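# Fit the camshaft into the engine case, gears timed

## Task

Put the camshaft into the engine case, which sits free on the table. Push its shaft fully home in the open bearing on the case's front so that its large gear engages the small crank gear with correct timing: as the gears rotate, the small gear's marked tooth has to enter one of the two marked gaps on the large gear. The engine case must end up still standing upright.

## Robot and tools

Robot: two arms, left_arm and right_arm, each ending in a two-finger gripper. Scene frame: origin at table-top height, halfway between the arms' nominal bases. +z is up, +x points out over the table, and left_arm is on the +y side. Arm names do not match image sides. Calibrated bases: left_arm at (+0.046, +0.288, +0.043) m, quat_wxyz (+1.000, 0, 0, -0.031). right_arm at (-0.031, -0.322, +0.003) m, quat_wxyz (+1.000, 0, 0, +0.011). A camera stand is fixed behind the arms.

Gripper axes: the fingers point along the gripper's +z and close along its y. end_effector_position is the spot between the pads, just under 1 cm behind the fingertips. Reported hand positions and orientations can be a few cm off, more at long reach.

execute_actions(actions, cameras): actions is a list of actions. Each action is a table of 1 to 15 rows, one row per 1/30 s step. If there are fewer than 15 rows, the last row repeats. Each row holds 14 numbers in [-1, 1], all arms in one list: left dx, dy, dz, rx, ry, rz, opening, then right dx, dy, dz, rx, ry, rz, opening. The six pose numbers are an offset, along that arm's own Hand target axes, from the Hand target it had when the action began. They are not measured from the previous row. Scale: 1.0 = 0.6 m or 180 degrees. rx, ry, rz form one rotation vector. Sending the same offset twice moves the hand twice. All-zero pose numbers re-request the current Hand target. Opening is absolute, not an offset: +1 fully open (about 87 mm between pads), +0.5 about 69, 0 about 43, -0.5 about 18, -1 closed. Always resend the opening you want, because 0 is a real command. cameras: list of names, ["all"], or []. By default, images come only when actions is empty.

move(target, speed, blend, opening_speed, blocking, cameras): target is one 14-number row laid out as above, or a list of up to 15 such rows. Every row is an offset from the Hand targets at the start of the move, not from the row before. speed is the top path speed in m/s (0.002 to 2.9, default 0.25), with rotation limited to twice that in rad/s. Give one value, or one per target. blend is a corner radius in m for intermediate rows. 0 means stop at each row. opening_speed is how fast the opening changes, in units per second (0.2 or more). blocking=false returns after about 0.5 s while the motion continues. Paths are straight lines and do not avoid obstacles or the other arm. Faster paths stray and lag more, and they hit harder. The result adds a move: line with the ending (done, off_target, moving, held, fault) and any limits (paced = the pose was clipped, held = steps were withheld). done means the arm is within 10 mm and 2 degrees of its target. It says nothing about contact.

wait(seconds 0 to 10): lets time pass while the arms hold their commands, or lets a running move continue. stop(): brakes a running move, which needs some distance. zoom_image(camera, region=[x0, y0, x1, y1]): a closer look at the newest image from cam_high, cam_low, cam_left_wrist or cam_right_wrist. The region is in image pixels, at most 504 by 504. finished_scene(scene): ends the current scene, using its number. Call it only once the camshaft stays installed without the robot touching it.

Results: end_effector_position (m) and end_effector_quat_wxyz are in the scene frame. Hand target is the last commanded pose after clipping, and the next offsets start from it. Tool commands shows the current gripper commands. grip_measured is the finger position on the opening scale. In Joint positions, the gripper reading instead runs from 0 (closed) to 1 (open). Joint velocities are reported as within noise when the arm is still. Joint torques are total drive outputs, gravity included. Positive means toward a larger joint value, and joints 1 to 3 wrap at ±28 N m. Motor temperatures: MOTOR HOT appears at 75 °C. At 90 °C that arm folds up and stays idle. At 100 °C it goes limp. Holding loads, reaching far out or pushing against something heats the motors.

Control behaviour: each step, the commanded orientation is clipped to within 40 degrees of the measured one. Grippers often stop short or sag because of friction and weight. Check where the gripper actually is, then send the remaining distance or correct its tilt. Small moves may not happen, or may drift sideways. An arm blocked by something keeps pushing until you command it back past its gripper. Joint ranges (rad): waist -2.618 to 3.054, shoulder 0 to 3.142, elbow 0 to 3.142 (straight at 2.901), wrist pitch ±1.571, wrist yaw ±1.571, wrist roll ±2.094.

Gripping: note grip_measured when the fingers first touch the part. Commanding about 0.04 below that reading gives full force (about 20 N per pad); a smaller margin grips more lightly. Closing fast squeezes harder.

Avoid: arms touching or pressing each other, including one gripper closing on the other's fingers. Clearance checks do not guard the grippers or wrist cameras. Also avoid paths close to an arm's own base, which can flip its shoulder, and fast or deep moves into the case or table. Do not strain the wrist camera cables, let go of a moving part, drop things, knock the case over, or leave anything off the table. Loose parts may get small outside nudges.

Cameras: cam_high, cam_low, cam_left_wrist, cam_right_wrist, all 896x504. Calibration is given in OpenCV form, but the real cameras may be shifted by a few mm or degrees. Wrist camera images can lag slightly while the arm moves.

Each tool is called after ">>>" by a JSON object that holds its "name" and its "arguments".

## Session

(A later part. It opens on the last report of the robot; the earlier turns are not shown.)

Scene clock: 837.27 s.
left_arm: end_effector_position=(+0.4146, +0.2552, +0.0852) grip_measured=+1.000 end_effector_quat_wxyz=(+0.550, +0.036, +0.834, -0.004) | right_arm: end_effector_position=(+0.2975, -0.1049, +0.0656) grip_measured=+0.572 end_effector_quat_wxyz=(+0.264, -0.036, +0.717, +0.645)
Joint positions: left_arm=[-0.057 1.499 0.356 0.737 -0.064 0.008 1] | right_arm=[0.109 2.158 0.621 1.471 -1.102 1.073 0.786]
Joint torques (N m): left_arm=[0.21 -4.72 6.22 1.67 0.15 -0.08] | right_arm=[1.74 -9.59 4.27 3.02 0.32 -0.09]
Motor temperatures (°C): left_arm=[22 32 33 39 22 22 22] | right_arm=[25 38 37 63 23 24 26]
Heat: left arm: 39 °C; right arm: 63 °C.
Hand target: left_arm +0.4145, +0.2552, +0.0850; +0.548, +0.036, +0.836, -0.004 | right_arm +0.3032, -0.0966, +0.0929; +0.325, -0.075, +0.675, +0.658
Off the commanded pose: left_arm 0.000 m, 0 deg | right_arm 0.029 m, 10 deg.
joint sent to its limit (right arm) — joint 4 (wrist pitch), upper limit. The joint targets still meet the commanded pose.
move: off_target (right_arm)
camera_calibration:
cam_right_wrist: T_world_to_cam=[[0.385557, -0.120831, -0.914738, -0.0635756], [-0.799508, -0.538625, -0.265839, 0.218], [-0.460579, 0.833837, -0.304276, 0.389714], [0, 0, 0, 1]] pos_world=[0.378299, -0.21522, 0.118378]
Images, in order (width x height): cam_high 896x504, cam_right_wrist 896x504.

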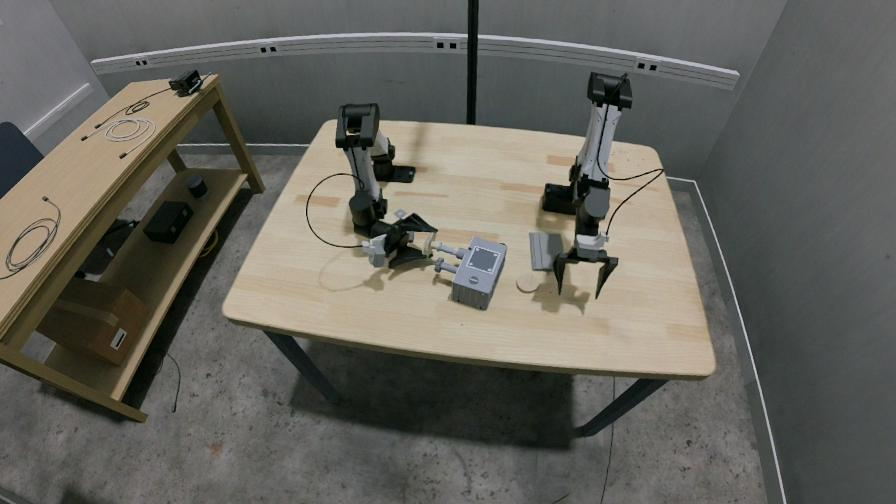

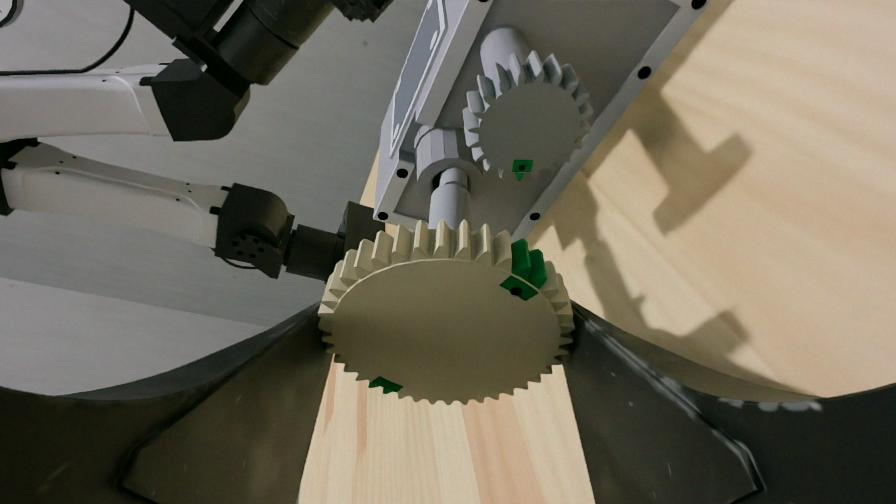

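>>> {"name": "move", "arguments": {"target": [0,0,0,0,0,0,1,0.0055,0.005,-0.008,-0.0026,0.0049,0,0.42], "speed": 0.04, "cameras": ["cam_right_wrist","cam_high"]}}

>>> {"name": "zoom_image", "arguments": {"camera": "cam_right_wrist", "region": [415, 145, 485, 210]}}

>>> {"name": "zoom_image", "arguments": {"camera": "cam_high", "region": [420, 230, 475, 275]}}

Scene clock: 851.27 s.
left_arm: end_effector_position=(+0.4146, +0.2552, +0.0852) grip_measured=+1.000 end_effector_quat_wxyz=(+0.550, +0.036, +0.834, -0.004) | right_arm: end_effector_position=(+0.2955, -0.1047, +0.0671) grip_measured=+0.572 end_effector_quat_wxyz=(+0.265, -0.039, +0.716, +0.644)
Joint positions: left_arm=[-0.057 1.499 0.356 0.737 -0.064 0.008 1] | right_arm=[0.11 2.148 0.612 1.471 -1.102 1.069 0.786]
Joint torques (N m): left_arm=[0.16 -4.55 6.12 1.67 0.15 -0.08] | right_arm=[0.94 -9.43 3.9 3.02 0.05 -0.11]
Motor temperatures (°C): left_arm=[22 32 33 39 22 22 22] | right_arm=[24 39 37 63 23 24 26]
Heat: left arm: 39 °C; right arm: 63 °C.
Hand target: left_arm +0.4145, +0.2552, +0.0850; +0.548, +0.036, +0.836, -0.004 | right_arm +0.2973, -0.0996, +0.0932; +0.319, -0.081, +0.675, +0.660
Off the commanded pose: left_arm 0.000 m, 0 deg | right_arm 0.027 m, 9 deg.
joint sent to its limit (right arm) — joint 4 (wrist pitch), upper limit. The joint targets still meet the commanded pose.
move: off_target (right_arm)
camera_calibration:
cam_right_wrist: T_world_to_cam=[[0.390436, -0.121369, -0.912595, -0.0631541], [-0.797259, -0.540267, -0.26924, 0.216175], [-0.460367, 0.832695, -0.307702, 0.389037], [0, 0, 0, 1]] pos_world=[0.376104, -0.214822, 0.120276]
Images, in order (width x height): cam_high 896x504, cam_right_wrist 896x504.

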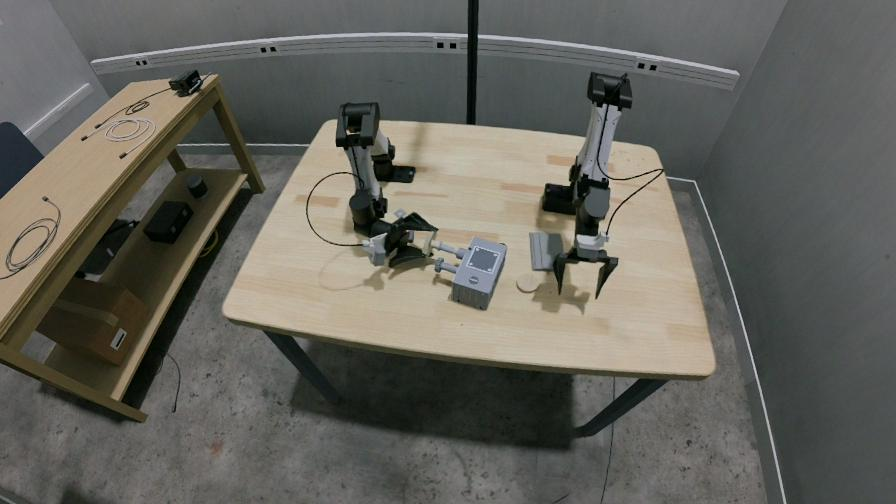

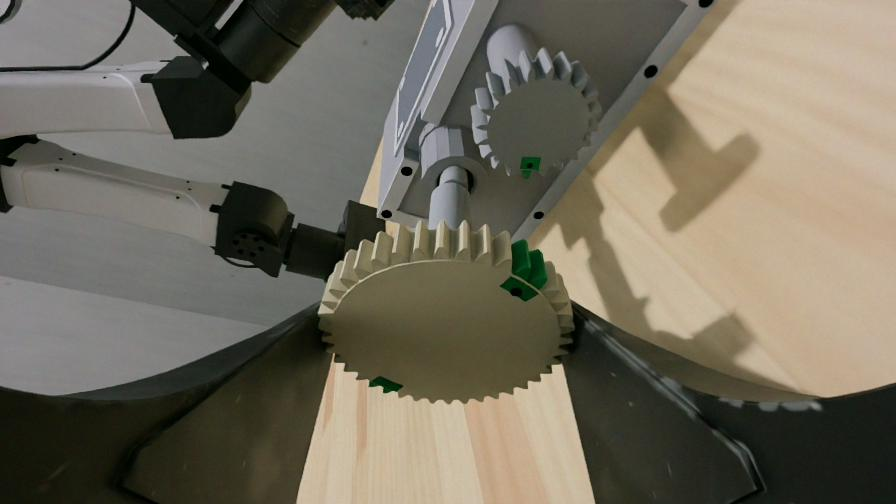

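Scaled by 7.200 from the camera's 896x504 image, which has a finer 1280x720 frame.

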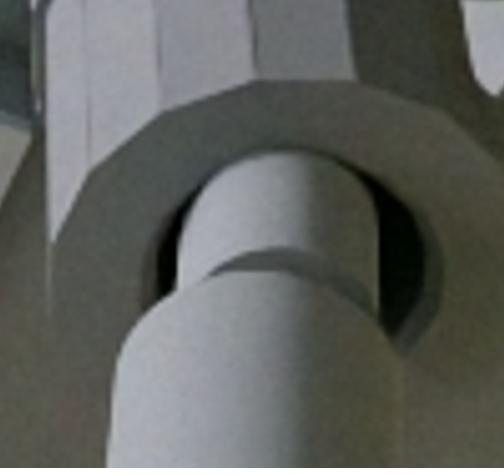

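Scaled by 9.164 from the camera's 896x504 image, which has a finer 1280x720 frame.

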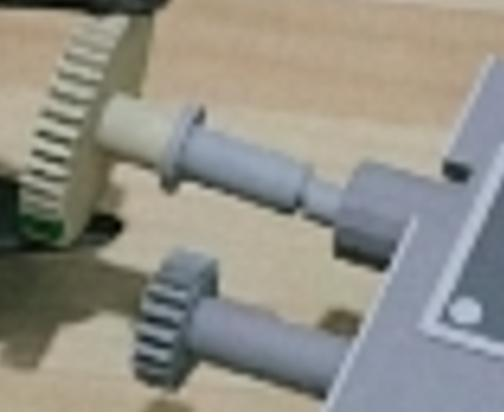

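>>> {"name": "move", "arguments": {"target": [0,0,0,0,0,0,1,0.0055,-0.002,-0.002,0,0,0,0.42], "speed": 0.04, "cameras": ["cam_right_wrist","cam_high"]}}

>>> {"name": "zoom_image", "arguments": {"camera": "cam_right_wrist", "region": [415, 145, 485, 210]}}

>>> {"name": "zoom_image", "arguments": {"camera": "cam_high", "region": [420, 230, 475, 275]}}

Scene clock: 872.23 s.
left_arm: end_effector_position=(+0.4146, +0.2552, +0.0852) grip_measured=+1.000 end_effector_quat_wxyz=(+0.550, +0.036, +0.834, -0.004) | right_arm: end_effector_position=(+0.2921, -0.1022, +0.0656) grip_measured=+0.572 end_effector_quat_wxyz=(+0.263, -0.042, +0.717, +0.644)
Joint positions: left_arm=[-0.057 1.499 0.356 0.737 -0.064 0.008 1] | right_arm=[0.118 2.148 0.606 1.471 -1.102 1.061 0.786]
Joint torques (N m): left_arm=[0.08 -4.34 6.22 1.66 0.14 -0.13] | right_arm=[0.31 -9.22 3.6 3.02 0.04 -0.13]
Motor temperatures (°C): left_arm=[22 32 33 39 22 22 22] | right_arm=[24 42 36 64 23 24 26]
Heat: left arm: 39 °C; right arm: 64 °C.
Hand target: left_arm +0.4145, +0.2552, +0.0850; +0.548, +0.036, +0.836, -0.004 | right_arm +0.2949, -0.0998, +0.0903; +0.319, -0.081, +0.675, +0.660
Off the commanded pose: left_arm 0.000 m, 0 deg | right_arm 0.025 m, 9 deg.
joint sent to its limit (right arm) — joint 4 (wrist pitch), upper limit. The joint targets are off in orientation, not in position.
move: off_target (right_arm)
camera_calibration:
cam_right_wrist: T_world_to_cam=[[0.392569, -0.121006, -0.911728, -0.0634638], [-0.792233, -0.548031, -0.268382, 0.21218], [-0.467179, 0.827659, -0.311005, 0.386792], [0, 0, 0, 1]] pos_world=[0.373711, -0.21153, 0.119378]
Images, in order (width x height): cam_high 896x504, cam_right_wrist 896x504.

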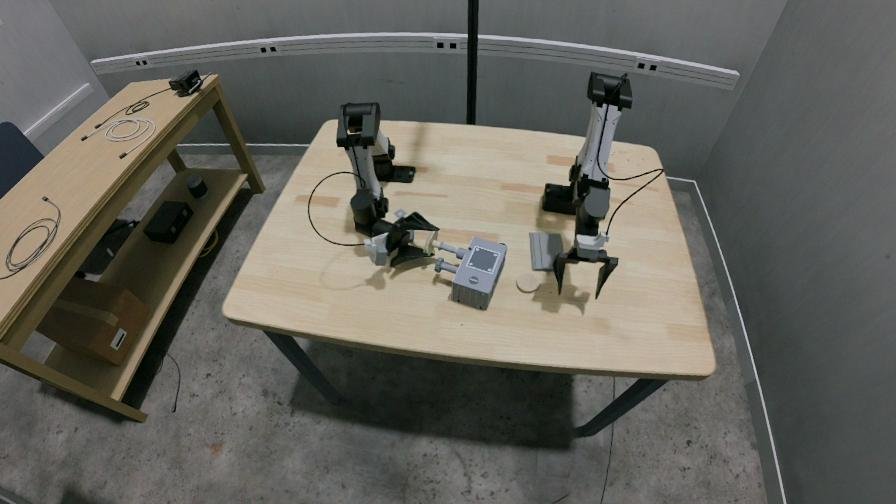

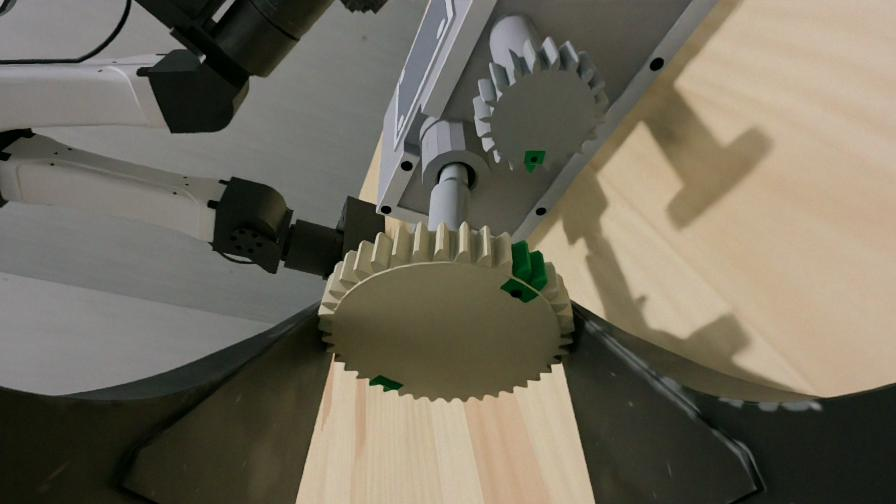

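Scaled by 7.200 from the camera's 896x504 image, which has a finer 1280x720 frame.

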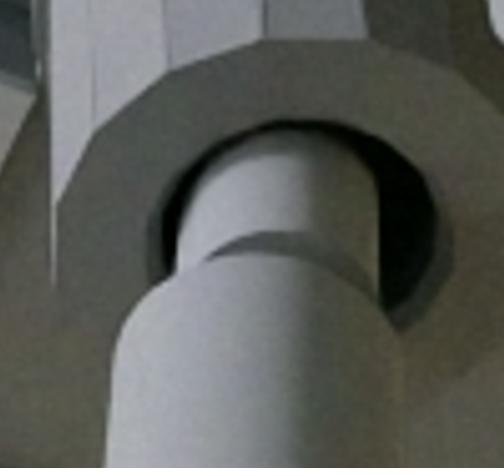

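Scaled by 9.164 from the camera's 896x504 image, which has a finer 1280x720 frame.

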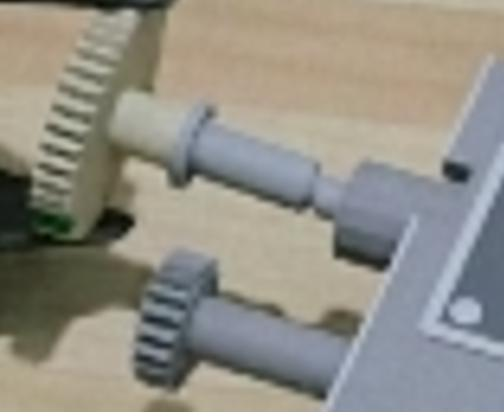

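>>> {"name": "move", "arguments": {"target": [0,0,0,0,0,0,1,0.0025,-0.0035,0.008,0,0,0,0.42], "speed": 0.04, "cameras": ["cam_right_wrist","cam_high"]}}

>>> {"name": "zoom_image", "arguments": {"camera": "cam_right_wrist", "region": [415, 145, 485, 210]}}

>>> {"name": "zoom_image", "arguments": {"camera": "cam_high", "region": [420, 230, 475, 275]}}

Scene clock: 889.03 s.
left_arm: end_effector_position=(+0.4146, +0.2552, +0.0852) grip_measured=+1.000 end_effector_quat_wxyz=(+0.550, +0.036, +0.834, -0.004) | right_arm: end_effector_position=(+0.2913, -0.0988, +0.0657) grip_measured=+0.572 end_effector_quat_wxyz=(+0.264, -0.045, +0.717, +0.644)
Joint positions: left_arm=[-0.057 1.499 0.356 0.737 -0.064 0.008 1] | right_arm=[0.13 2.147 0.606 1.471 -1.092 1.058 0.786]
Joint torques (N m): left_arm=[0.12 -4.42 6.22 1.65 0.13 -0.08] | right_arm=[0.5 -8.31 4.48 3.03 0.09 -0.11]
Motor temperatures (°C): left_arm=[22 32 33 39 22 22 22] | right_arm=[24 43 35 64 23 24 26]
Heat: left arm: 39 °C; right arm: 64 °C.
Hand target: left_arm +0.4145, +0.2552, +0.0850; +0.548, +0.036, +0.836, -0.004 | right_arm +0.2965, -0.0952, +0.0882; +0.319, -0.081, +0.675, +0.660
Off the commanded pose: left_arm 0.000 m, 0 deg | right_arm 0.023 m, 9 deg.
joint sent to its limit (right arm) — joint 4 (wrist pitch), upper limit. The joint targets are off in orientation, not in position.
move: off_target (right_arm)
camera_calibration:
cam_right_wrist: T_world_to_cam=[[0.396177, -0.121584, -0.910088, -0.0639117], [-0.790135, -0.550026, -0.270478, 0.212764], [-0.467687, 0.82625, -0.313976, 0.383768], [0, 0, 0, 1]] pos_world=[0.372916, -0.207833, 0.119876]
Images, in order (width x height): cam_high 896x504, cam_right_wrist 896x504.

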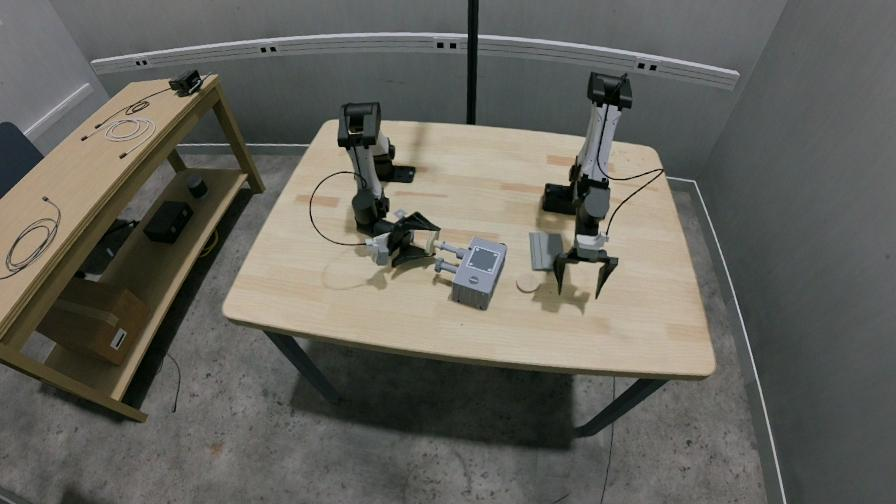

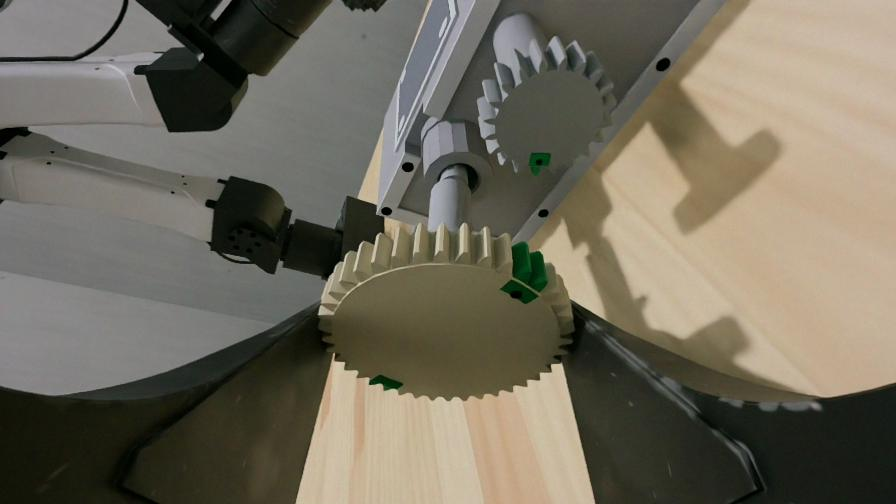

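Scaled by 7.200 from the camera's 896x504 image, which has a finer 1280x720 frame.

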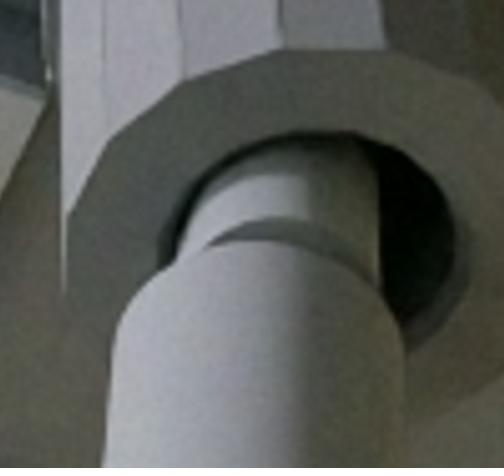

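Scaled by 9.164 from the camera's 896x504 image, which has a finer 1280x720 frame.

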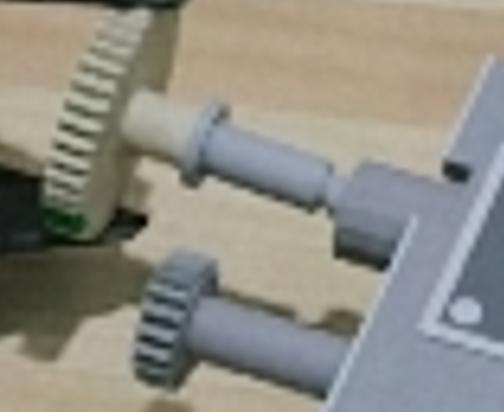

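>>> {"name": "move", "arguments": {"target": [0,0,0,0,0,0,1,0.004,-0.0077,0.001,0,0,0,0.42], "speed": 0.04, "cameras": ["cam_right_wrist","cam_high"]}}

>>> {"name": "zoom_image", "arguments": {"camera": "cam_right_wrist", "region": [415, 145, 485, 210]}}

>>> {"name": "zoom_image", "arguments": {"camera": "cam_high", "region": [420, 230, 475, 275]}}

Scene clock: 899.97 s.
left_arm: end_effector_position=(+0.4146, +0.2552, +0.0852) grip_measured=+1.000 end_effector_quat_wxyz=(+0.550, +0.036, +0.834, -0.004) | right_arm: end_effector_position=(+0.2912, -0.0981, +0.0653) grip_measured=+0.572 end_effector_quat_wxyz=(+0.266, -0.048, +0.717, +0.643)
Joint positions: left_arm=[-0.057 1.499 0.356 0.737 -0.064 0.008 1] | right_arm=[0.132 2.147 0.606 1.471 -1.091 1.049 0.786]
Joint torques (N m): left_arm=[0.2 -4.55 6.19 1.6 0.11 -0.11] | right_arm=[0.51 -6.99 5.01 3.03 0.09 -0.12]
Motor temperatures (°C): left_arm=[22 32 33 39 22 22 22] | right_arm=[24 43 35 64 23 24 26]
Heat: left arm: 39 °C; right arm: 64 °C.
Hand target: left_arm +0.4145, +0.2552, +0.0850; +0.548, +0.036, +0.836, -0.004 | right_arm +0.2972, -0.0943, +0.0830; +0.319, -0.081, +0.675, +0.660
Off the commanded pose: left_arm 0.000 m, 0 deg | right_arm 0.019 m, 9 deg.
joint sent to its limit (right arm) — joint 4 (wrist pitch), upper limit. The joint targets are off in orientation, not in position.
move: off_target (right_arm)
camera_calibration:
cam_right_wrist: T_world_to_cam=[[0.404565, -0.123866, -0.906082, -0.067041], [-0.786874, -0.552017, -0.275875, 0.212137], [-0.466001, 0.824582, -0.320793, 0.382783], [0, 0, 0, 1]] pos_world=[0.372425, -0.206837, 0.120573]
Images, in order (width x height): cam_high 896x504, cam_right_wrist 896x504.

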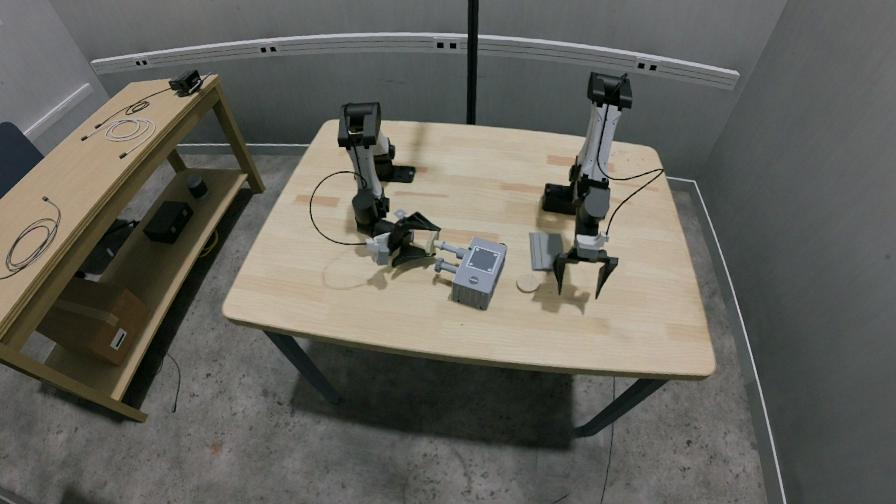

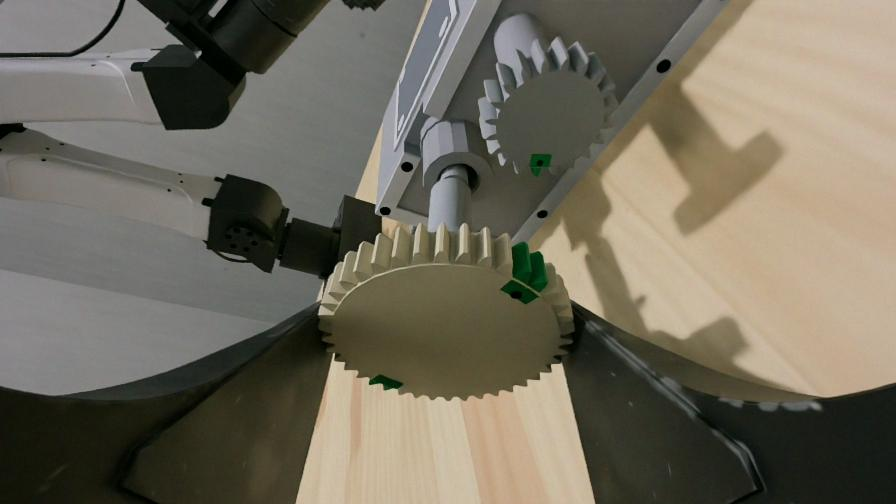

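Scaled by 7.200 from the camera's 896x504 image, which has a finer 1280x720 frame.

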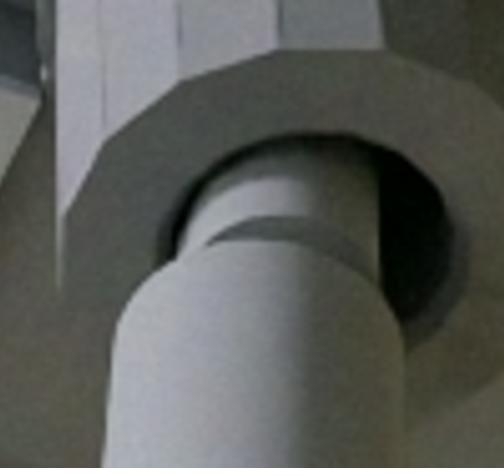

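Scaled by 9.164 from the camera's 896x504 image, which has a finer 1280x720 frame.

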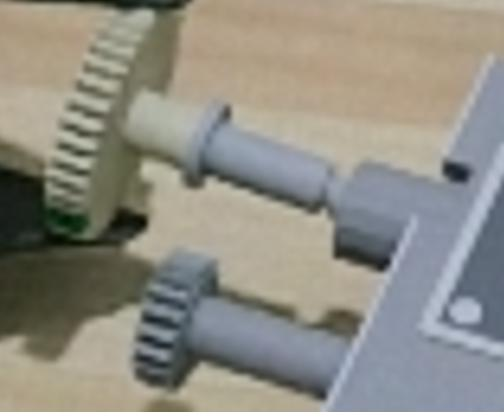

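>>> {"name": "move", "arguments": {"target": [0,0,0,0,0,0,1,0.0045,-0.0092,0,0,0,0,0.42], "speed": 0.04, "cameras": ["cam_right_wrist","cam_high"]}}

>>> {"name": "zoom_image", "arguments": {"camera": "cam_right_wrist", "region": [415, 145, 485, 210]}}

>>> {"name": "zoom_image", "arguments": {"camera": "cam_high", "region": [420, 230, 475, 275]}}

Scene clock: 908.23 s.
left_arm: end_effector_position=(+0.4146, +0.2552, +0.0852) grip_measured=+1.000 end_effector_quat_wxyz=(+0.550, +0.036, +0.834, -0.004) | right_arm: end_effector_position=(+0.2911, -0.0982, +0.0629) grip_measured=+0.572 end_effector_quat_wxyz=(+0.267, -0.050, +0.718, +0.641)
Joint positions: left_arm=[-0.057 1.499 0.356 0.737 -0.064 0.008 1] | right_arm=[0.132 2.153 0.606 1.471 -1.091 1.039 0.786]
Joint torques (N m): left_arm=[0.2 -4.52 6.09 1.66 0.14 -0.06] | right_arm=[0.53 -5.91 5.55 3.03 0.09 -0.15]
Motor temperatures (°C): left_arm=[22 32 33 39 22 22 22] | right_arm=[24 42 35 64 23 24 26]
Heat: left arm: 39 °C; right arm: 64 °C.
Hand target: left_arm +0.4145, +0.2552, +0.0850; +0.548, +0.036, +0.836, -0.004 | right_arm +0.2981, -0.0941, +0.0769; +0.319, -0.081, +0.675, +0.660
Off the commanded pose: left_arm 0.000 m, 0 deg | right_arm 0.016 m, 9 deg.
joint sent to its limit (right arm) — joint 4 (wrist pitch), upper limit. The joint targets are off in orientation, not in position.
move: off_target (right_arm)
camera_calibration:
cam_right_wrist: T_world_to_cam=[[0.407631, -0.12759, -0.904189, -0.0706252], [-0.785952, -0.553129, -0.276275, 0.211041], [-0.464883, 0.823268, -0.325752, 0.381969], [0, 0, 0, 1]] pos_world=[0.372228, -0.20674, 0.118874]
Images, in order (width x height): cam_high 896x504, cam_right_wrist 896x504.

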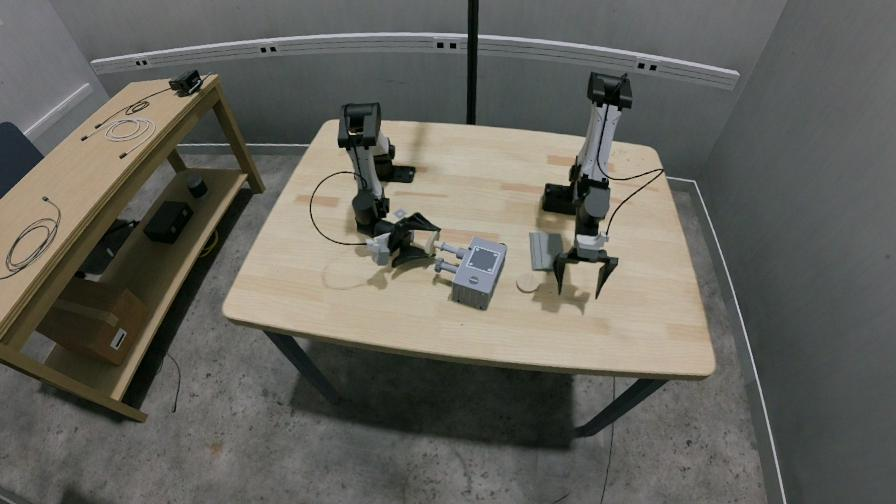

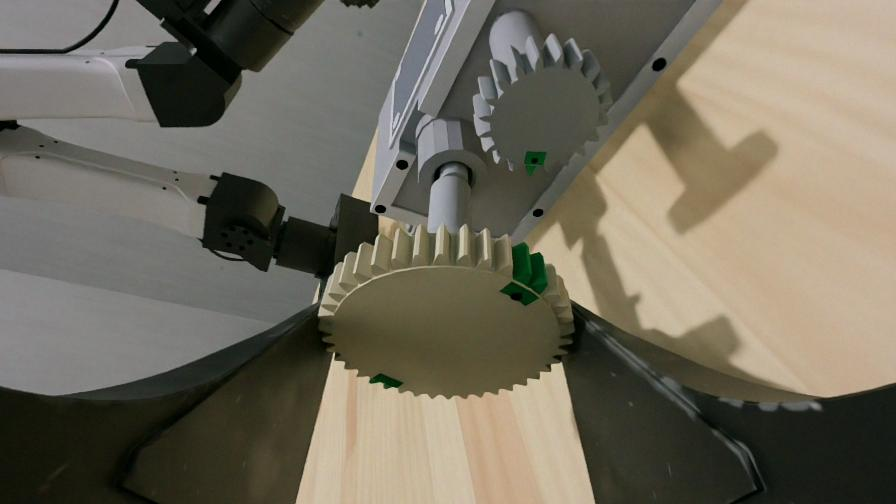

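Scaled by 7.200 from the camera's 896x504 image, which has a finer 1280x720 frame.

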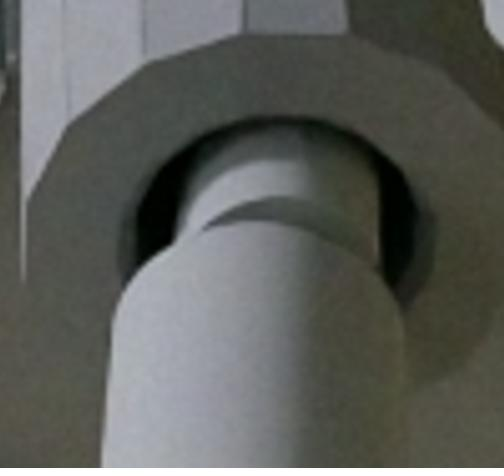

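Scaled by 9.164 from the camera's 896x504 image, which has a finer 1280x720 frame.

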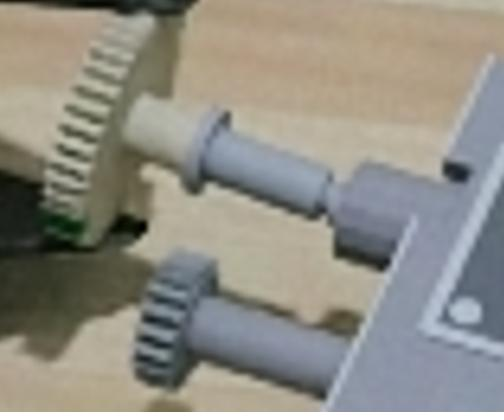

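>>> {"name": "move", "arguments": {"target": [[0,0,0,0,0,0,1,0.0035,-0.0003,-0.0005,0,0,0,0.42],[0,0,0,0,0,0,1,0.0035,-0.0003,0.0085,0,0,0,0.42]], "speed": 0.04, "cameras": ["cam_right_wrist","cam_high"]}}

>>> {"name": "zoom_image", "arguments": {"camera": "cam_right_wrist", "region": [415, 145, 485, 210]}}

>>> {"name": "zoom_image", "arguments": {"camera": "cam_high", "region": [420, 230, 475, 275]}}

Scene clock: 921.33 s.
left_arm: end_effector_position=(+0.4146, +0.2552, +0.0852) grip_measured=+1.000 end_effector_quat_wxyz=(+0.550, +0.036, +0.834, -0.004) | right_arm: end_effector_position=(+0.2913, -0.0932, +0.0622) grip_measured=+0.572 end_effector_quat_wxyz=(+0.270, -0.053, +0.718, +0.640)
Joint positions: left_arm=[-0.057 1.499 0.356 0.737 -0.064 0.008 1] | right_arm=[0.149 2.156 0.61 1.471 -1.075 1.032 0.786]
Joint torques (N m): left_arm=[0.21 -4.51 6.23 1.69 0.11 -0.11] | right_arm=[0.57 -5.71 5.67 3.04 0.09 -0.09]
Motor temperatures (°C): left_arm=[22 32 33 39 22 22 22] | right_arm=[23 40 35 65 23 24 26]
Heat: left arm: 39 °C; right arm: 65 °C.
Hand target: left_arm +0.4145, +0.2552, +0.0850; +0.548, +0.036, +0.836, -0.004 | right_arm +0.2982, -0.0888, +0.0760; +0.319, -0.081, +0.675, +0.660
Off the commanded pose: left_arm 0.000 m, 0 deg | right_arm 0.016 m, 8 deg.
joint sent to its limit (right arm) — joint 4 (wrist pitch), upper limit. The joint targets are off in orientation, not in position.
move: off_target (right_arm)
camera_calibration:
cam_right_wrist: T_world_to_cam=[[0.414827, -0.130203, -0.900536, -0.0732126], [-0.783383, -0.554553, -0.280682, 0.213051], [-0.46285, 0.821899, -0.332043, 0.377369], [0, 0, 0, 1]] pos_world=[0.371936, -0.201544, 0.119171]
Images, in order (width x height): cam_high 896x504, cam_right_wrist 896x504.

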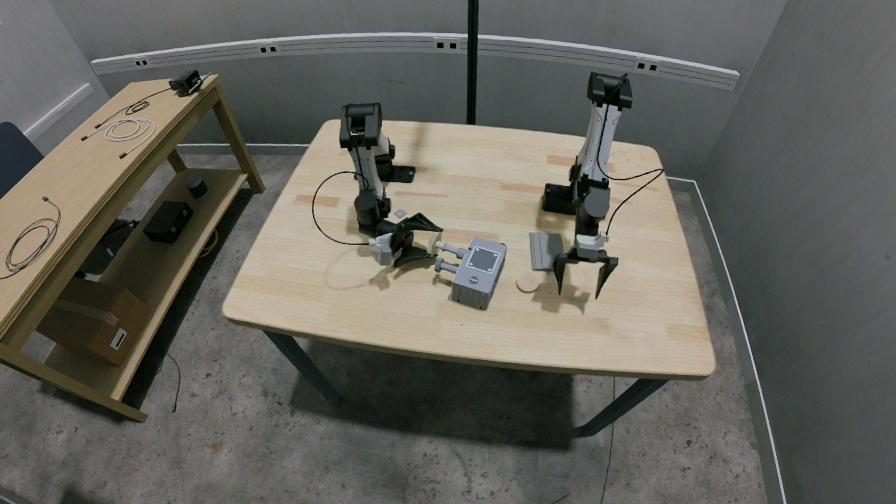

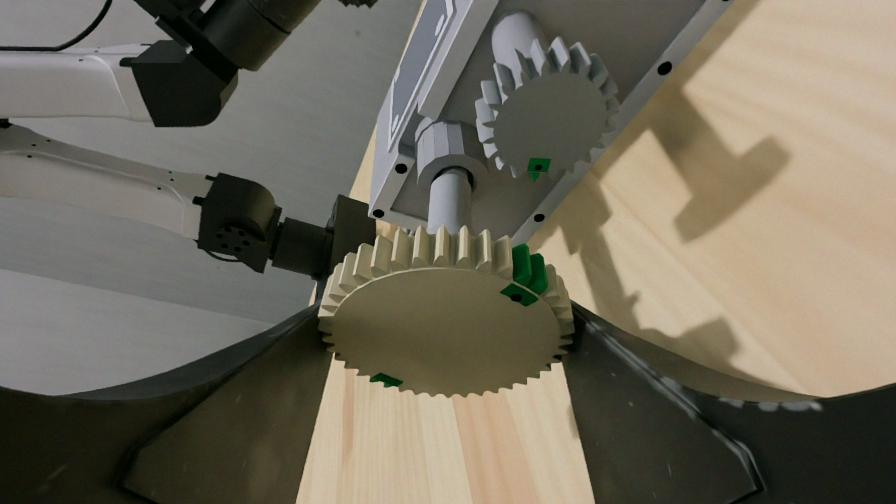

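Scaled by 7.200 from the camera's 896x504 image, which has a finer 1280x720 frame.

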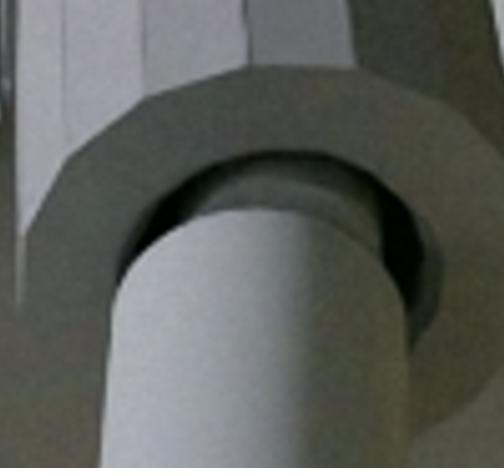

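Scaled by 9.164 from the camera's 896x504 image, which has a finer 1280x720 frame.

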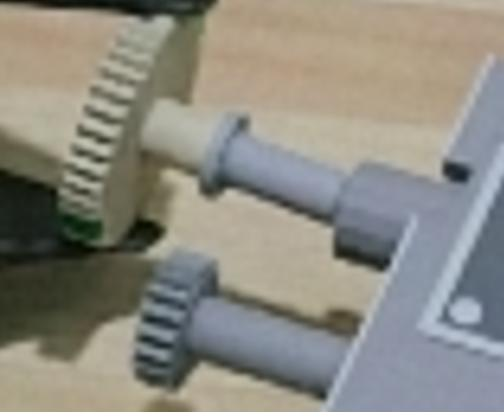

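>>> {"name": "move", "arguments": {"target": [[0,0,0,0,0,0,1,0.001,-0.0033,0.0,0,0,0,0.42],[0,0,0,0,0,0,1,0.001,-0.0033,0.0085,0,0,0,0.42]], "speed": 0.04, "cameras": ["cam_right_wrist","cam_high"]}}

>>> {"name": "zoom_image", "arguments": {"camera": "cam_right_wrist", "region": [415, 145, 485, 210]}}

>>> {"name": "zoom_image", "arguments": {"camera": "cam_high", "region": [420, 230, 475, 275]}}

Scene clock: 953.83 s.
left_arm: end_effector_position=(+0.4146, +0.2552, +0.0852) grip_measured=+1.000 end_effector_quat_wxyz=(+0.550, +0.036, +0.834, -0.004) | right_arm: end_effector_position=(+0.2929, -0.0900, +0.0608) grip_measured=+0.572 end_effector_quat_wxyz=(+0.270, -0.055, +0.717, +0.640)
Joint positions: left_arm=[-0.057 1.499 0.356 0.737 -0.064 0.008 1] | right_arm=[0.157 2.167 0.622 1.472 -1.069 1.032 0.786]
Joint torques (N m): left_arm=[0.21 -4.44 6.2 1.65 0.11 -0.13] | right_arm=[0.94 -5.72 5.85 3.02 0.17 -0.07]
Motor temperatures (°C): left_arm=[22 32 33 39 22 22 22] | right_arm=[23 36 37 65 23 24 26]
Heat: left arm: 39 °C; right arm: 65 °C.
Hand target: left_arm +0.4145, +0.2552, +0.0850; +0.548, +0.036, +0.836, -0.004 | right_arm +0.3005, -0.0840, +0.0744; +0.319, -0.081, +0.675, +0.660
Off the commanded pose: left_arm 0.000 m, 0 deg | right_arm 0.017 m, 8 deg.
joint sent to its limit (right arm) — joint 4 (wrist pitch), upper limit. The joint targets are off in orientation, not in position.
move: off_target (right_arm)
camera_calibration:
cam_right_wrist: T_world_to_cam=[[0.416984, -0.128793, -0.899742, -0.0753394], [-0.780913, -0.55729, -0.28214, 0.214823], [-0.46508, 0.820268, -0.332957, 0.375562], [0, 0, 0, 1]] pos_world=[0.37384, -0.198046, 0.11787]
Images, in order (width x height): cam_high 896x504, cam_right_wrist 896x504.

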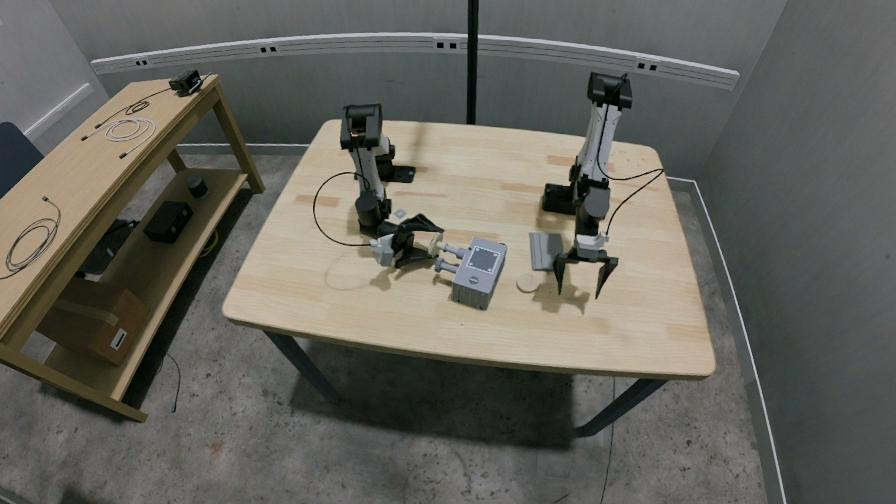

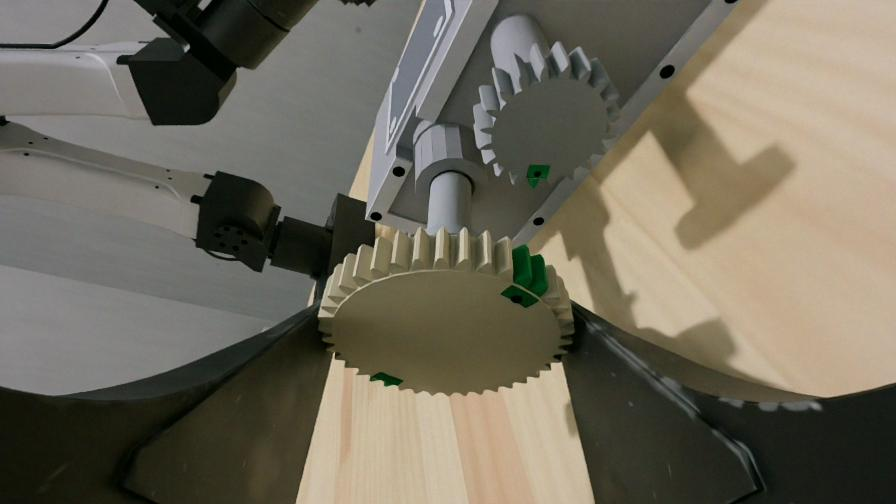

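Scaled by 7.200 from the camera's 896x504 image, which has a finer 1280x720 frame.

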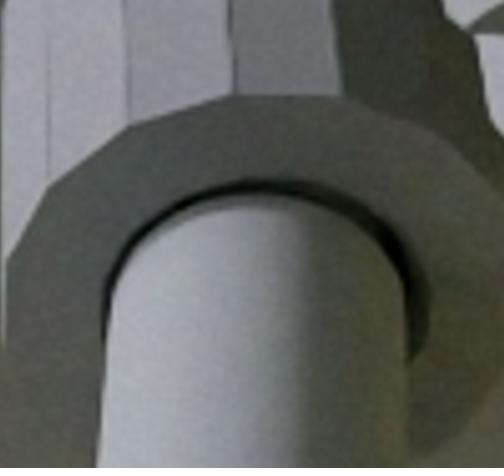

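Scaled by 9.164 from the camera's 896x504 image, which has a finer 1280x720 frame.

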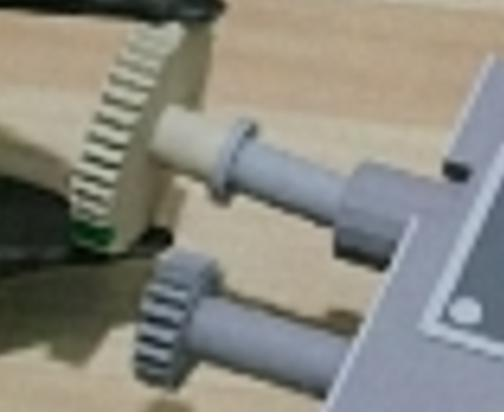

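>>> {"name": "move", "arguments": {"target": [0,0,0,0,0,0,1,-0.003,0.0,0.013,-0.0039,0.0073,0,0.42], "speed": 0.03, "cameras": ["cam_right_wrist","cam_high"]}}

>>> {"name": "zoom_image", "arguments": {"camera": "cam_right_wrist", "region": [405, 145, 495, 220]}}

>>> {"name": "zoom_image", "arguments": {"camera": "cam_high", "region": [420, 230, 475, 275]}}

Scene clock: 968.40 s.
left_arm: end_effector_position=(+0.4146, +0.2552, +0.0852) grip_measured=+1.000 end_effector_quat_wxyz=(+0.550, +0.036, +0.834, -0.004) | right_arm: end_effector_position=(+0.2939, -0.0889, +0.0599) grip_measured=+0.572 end_effector_quat_wxyz=(+0.262, -0.062, +0.715, +0.645)
Joint positions: left_arm=[-0.057 1.499 0.356 0.737 -0.064 0.008 1] | right_arm=[0.156 2.185 0.645 1.475 -1.093 1.04 0.786]
Joint torques (N m): left_arm=[0.1 -4.49 6.11 1.67 0.16 -0.11] | right_arm=[2.09 -5.87 7.27 2.97 0.32 0.03]
Motor temperatures (°C): left_arm=[22 32 33 39 22 22 22] | right_arm=[23 35 36 64 23 24 26]
Heat: left arm: 39 °C; right arm: 64 °C.
Hand target: left_arm +0.4145, +0.2552, +0.0850; +0.548, +0.036, +0.836, -0.004 | right_arm +0.3044, -0.0772, +0.0760; +0.311, -0.090, +0.675, +0.663
Off the commanded pose: left_arm 0.000 m, 0 deg | right_arm 0.023 m, 8 deg.
joint sent to its limit (right arm) — joint 4 (wrist pitch), upper limit. The joint targets are off in orientation, not in position.
move: off_target (right_arm)
camera_calibration:
cam_right_wrist: T_world_to_cam=[[0.418994, -0.114622, -0.900725, -0.0756858], [-0.768433, -0.573204, -0.284513, 0.211102], [-0.483688, 0.811356, -0.328248, 0.37922], [0, 0, 0, 1]] pos_world=[0.377354, -0.195353, 0.116367]
Images, in order (width x height): cam_high 896x504, cam_right_wrist 896x504.

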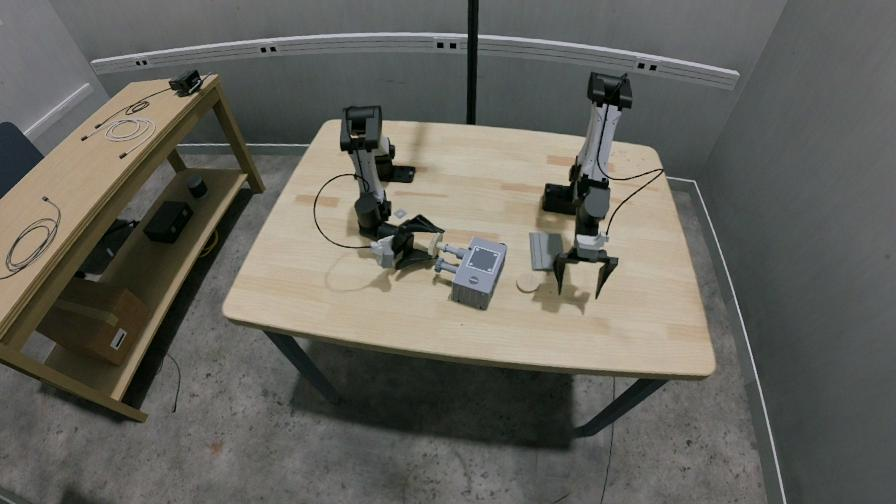

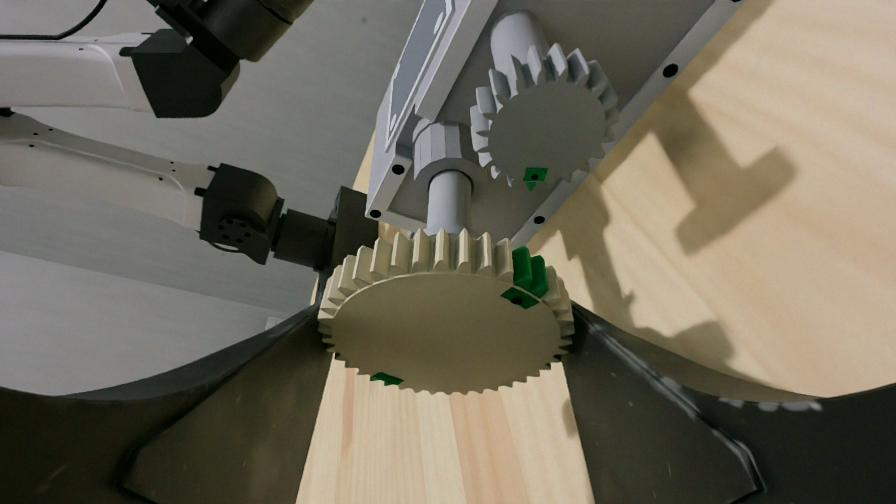

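Scaled by 5.600 from the camera's 896x504 image, which has a finer 1280x720 frame.

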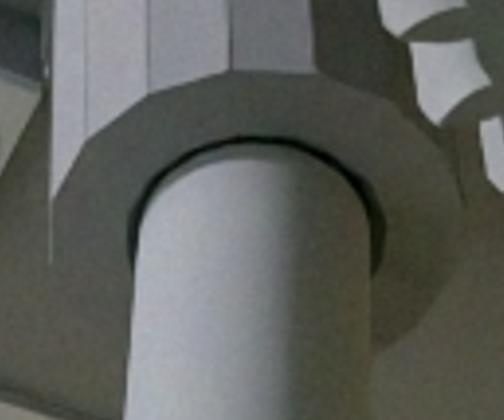

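Scaled by 9.164 from the camera's 896x504 image, which has a finer 1280x720 frame.

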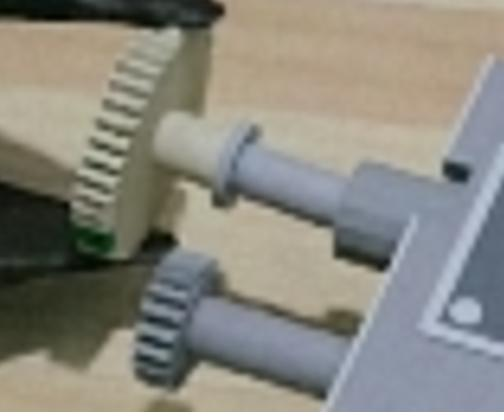

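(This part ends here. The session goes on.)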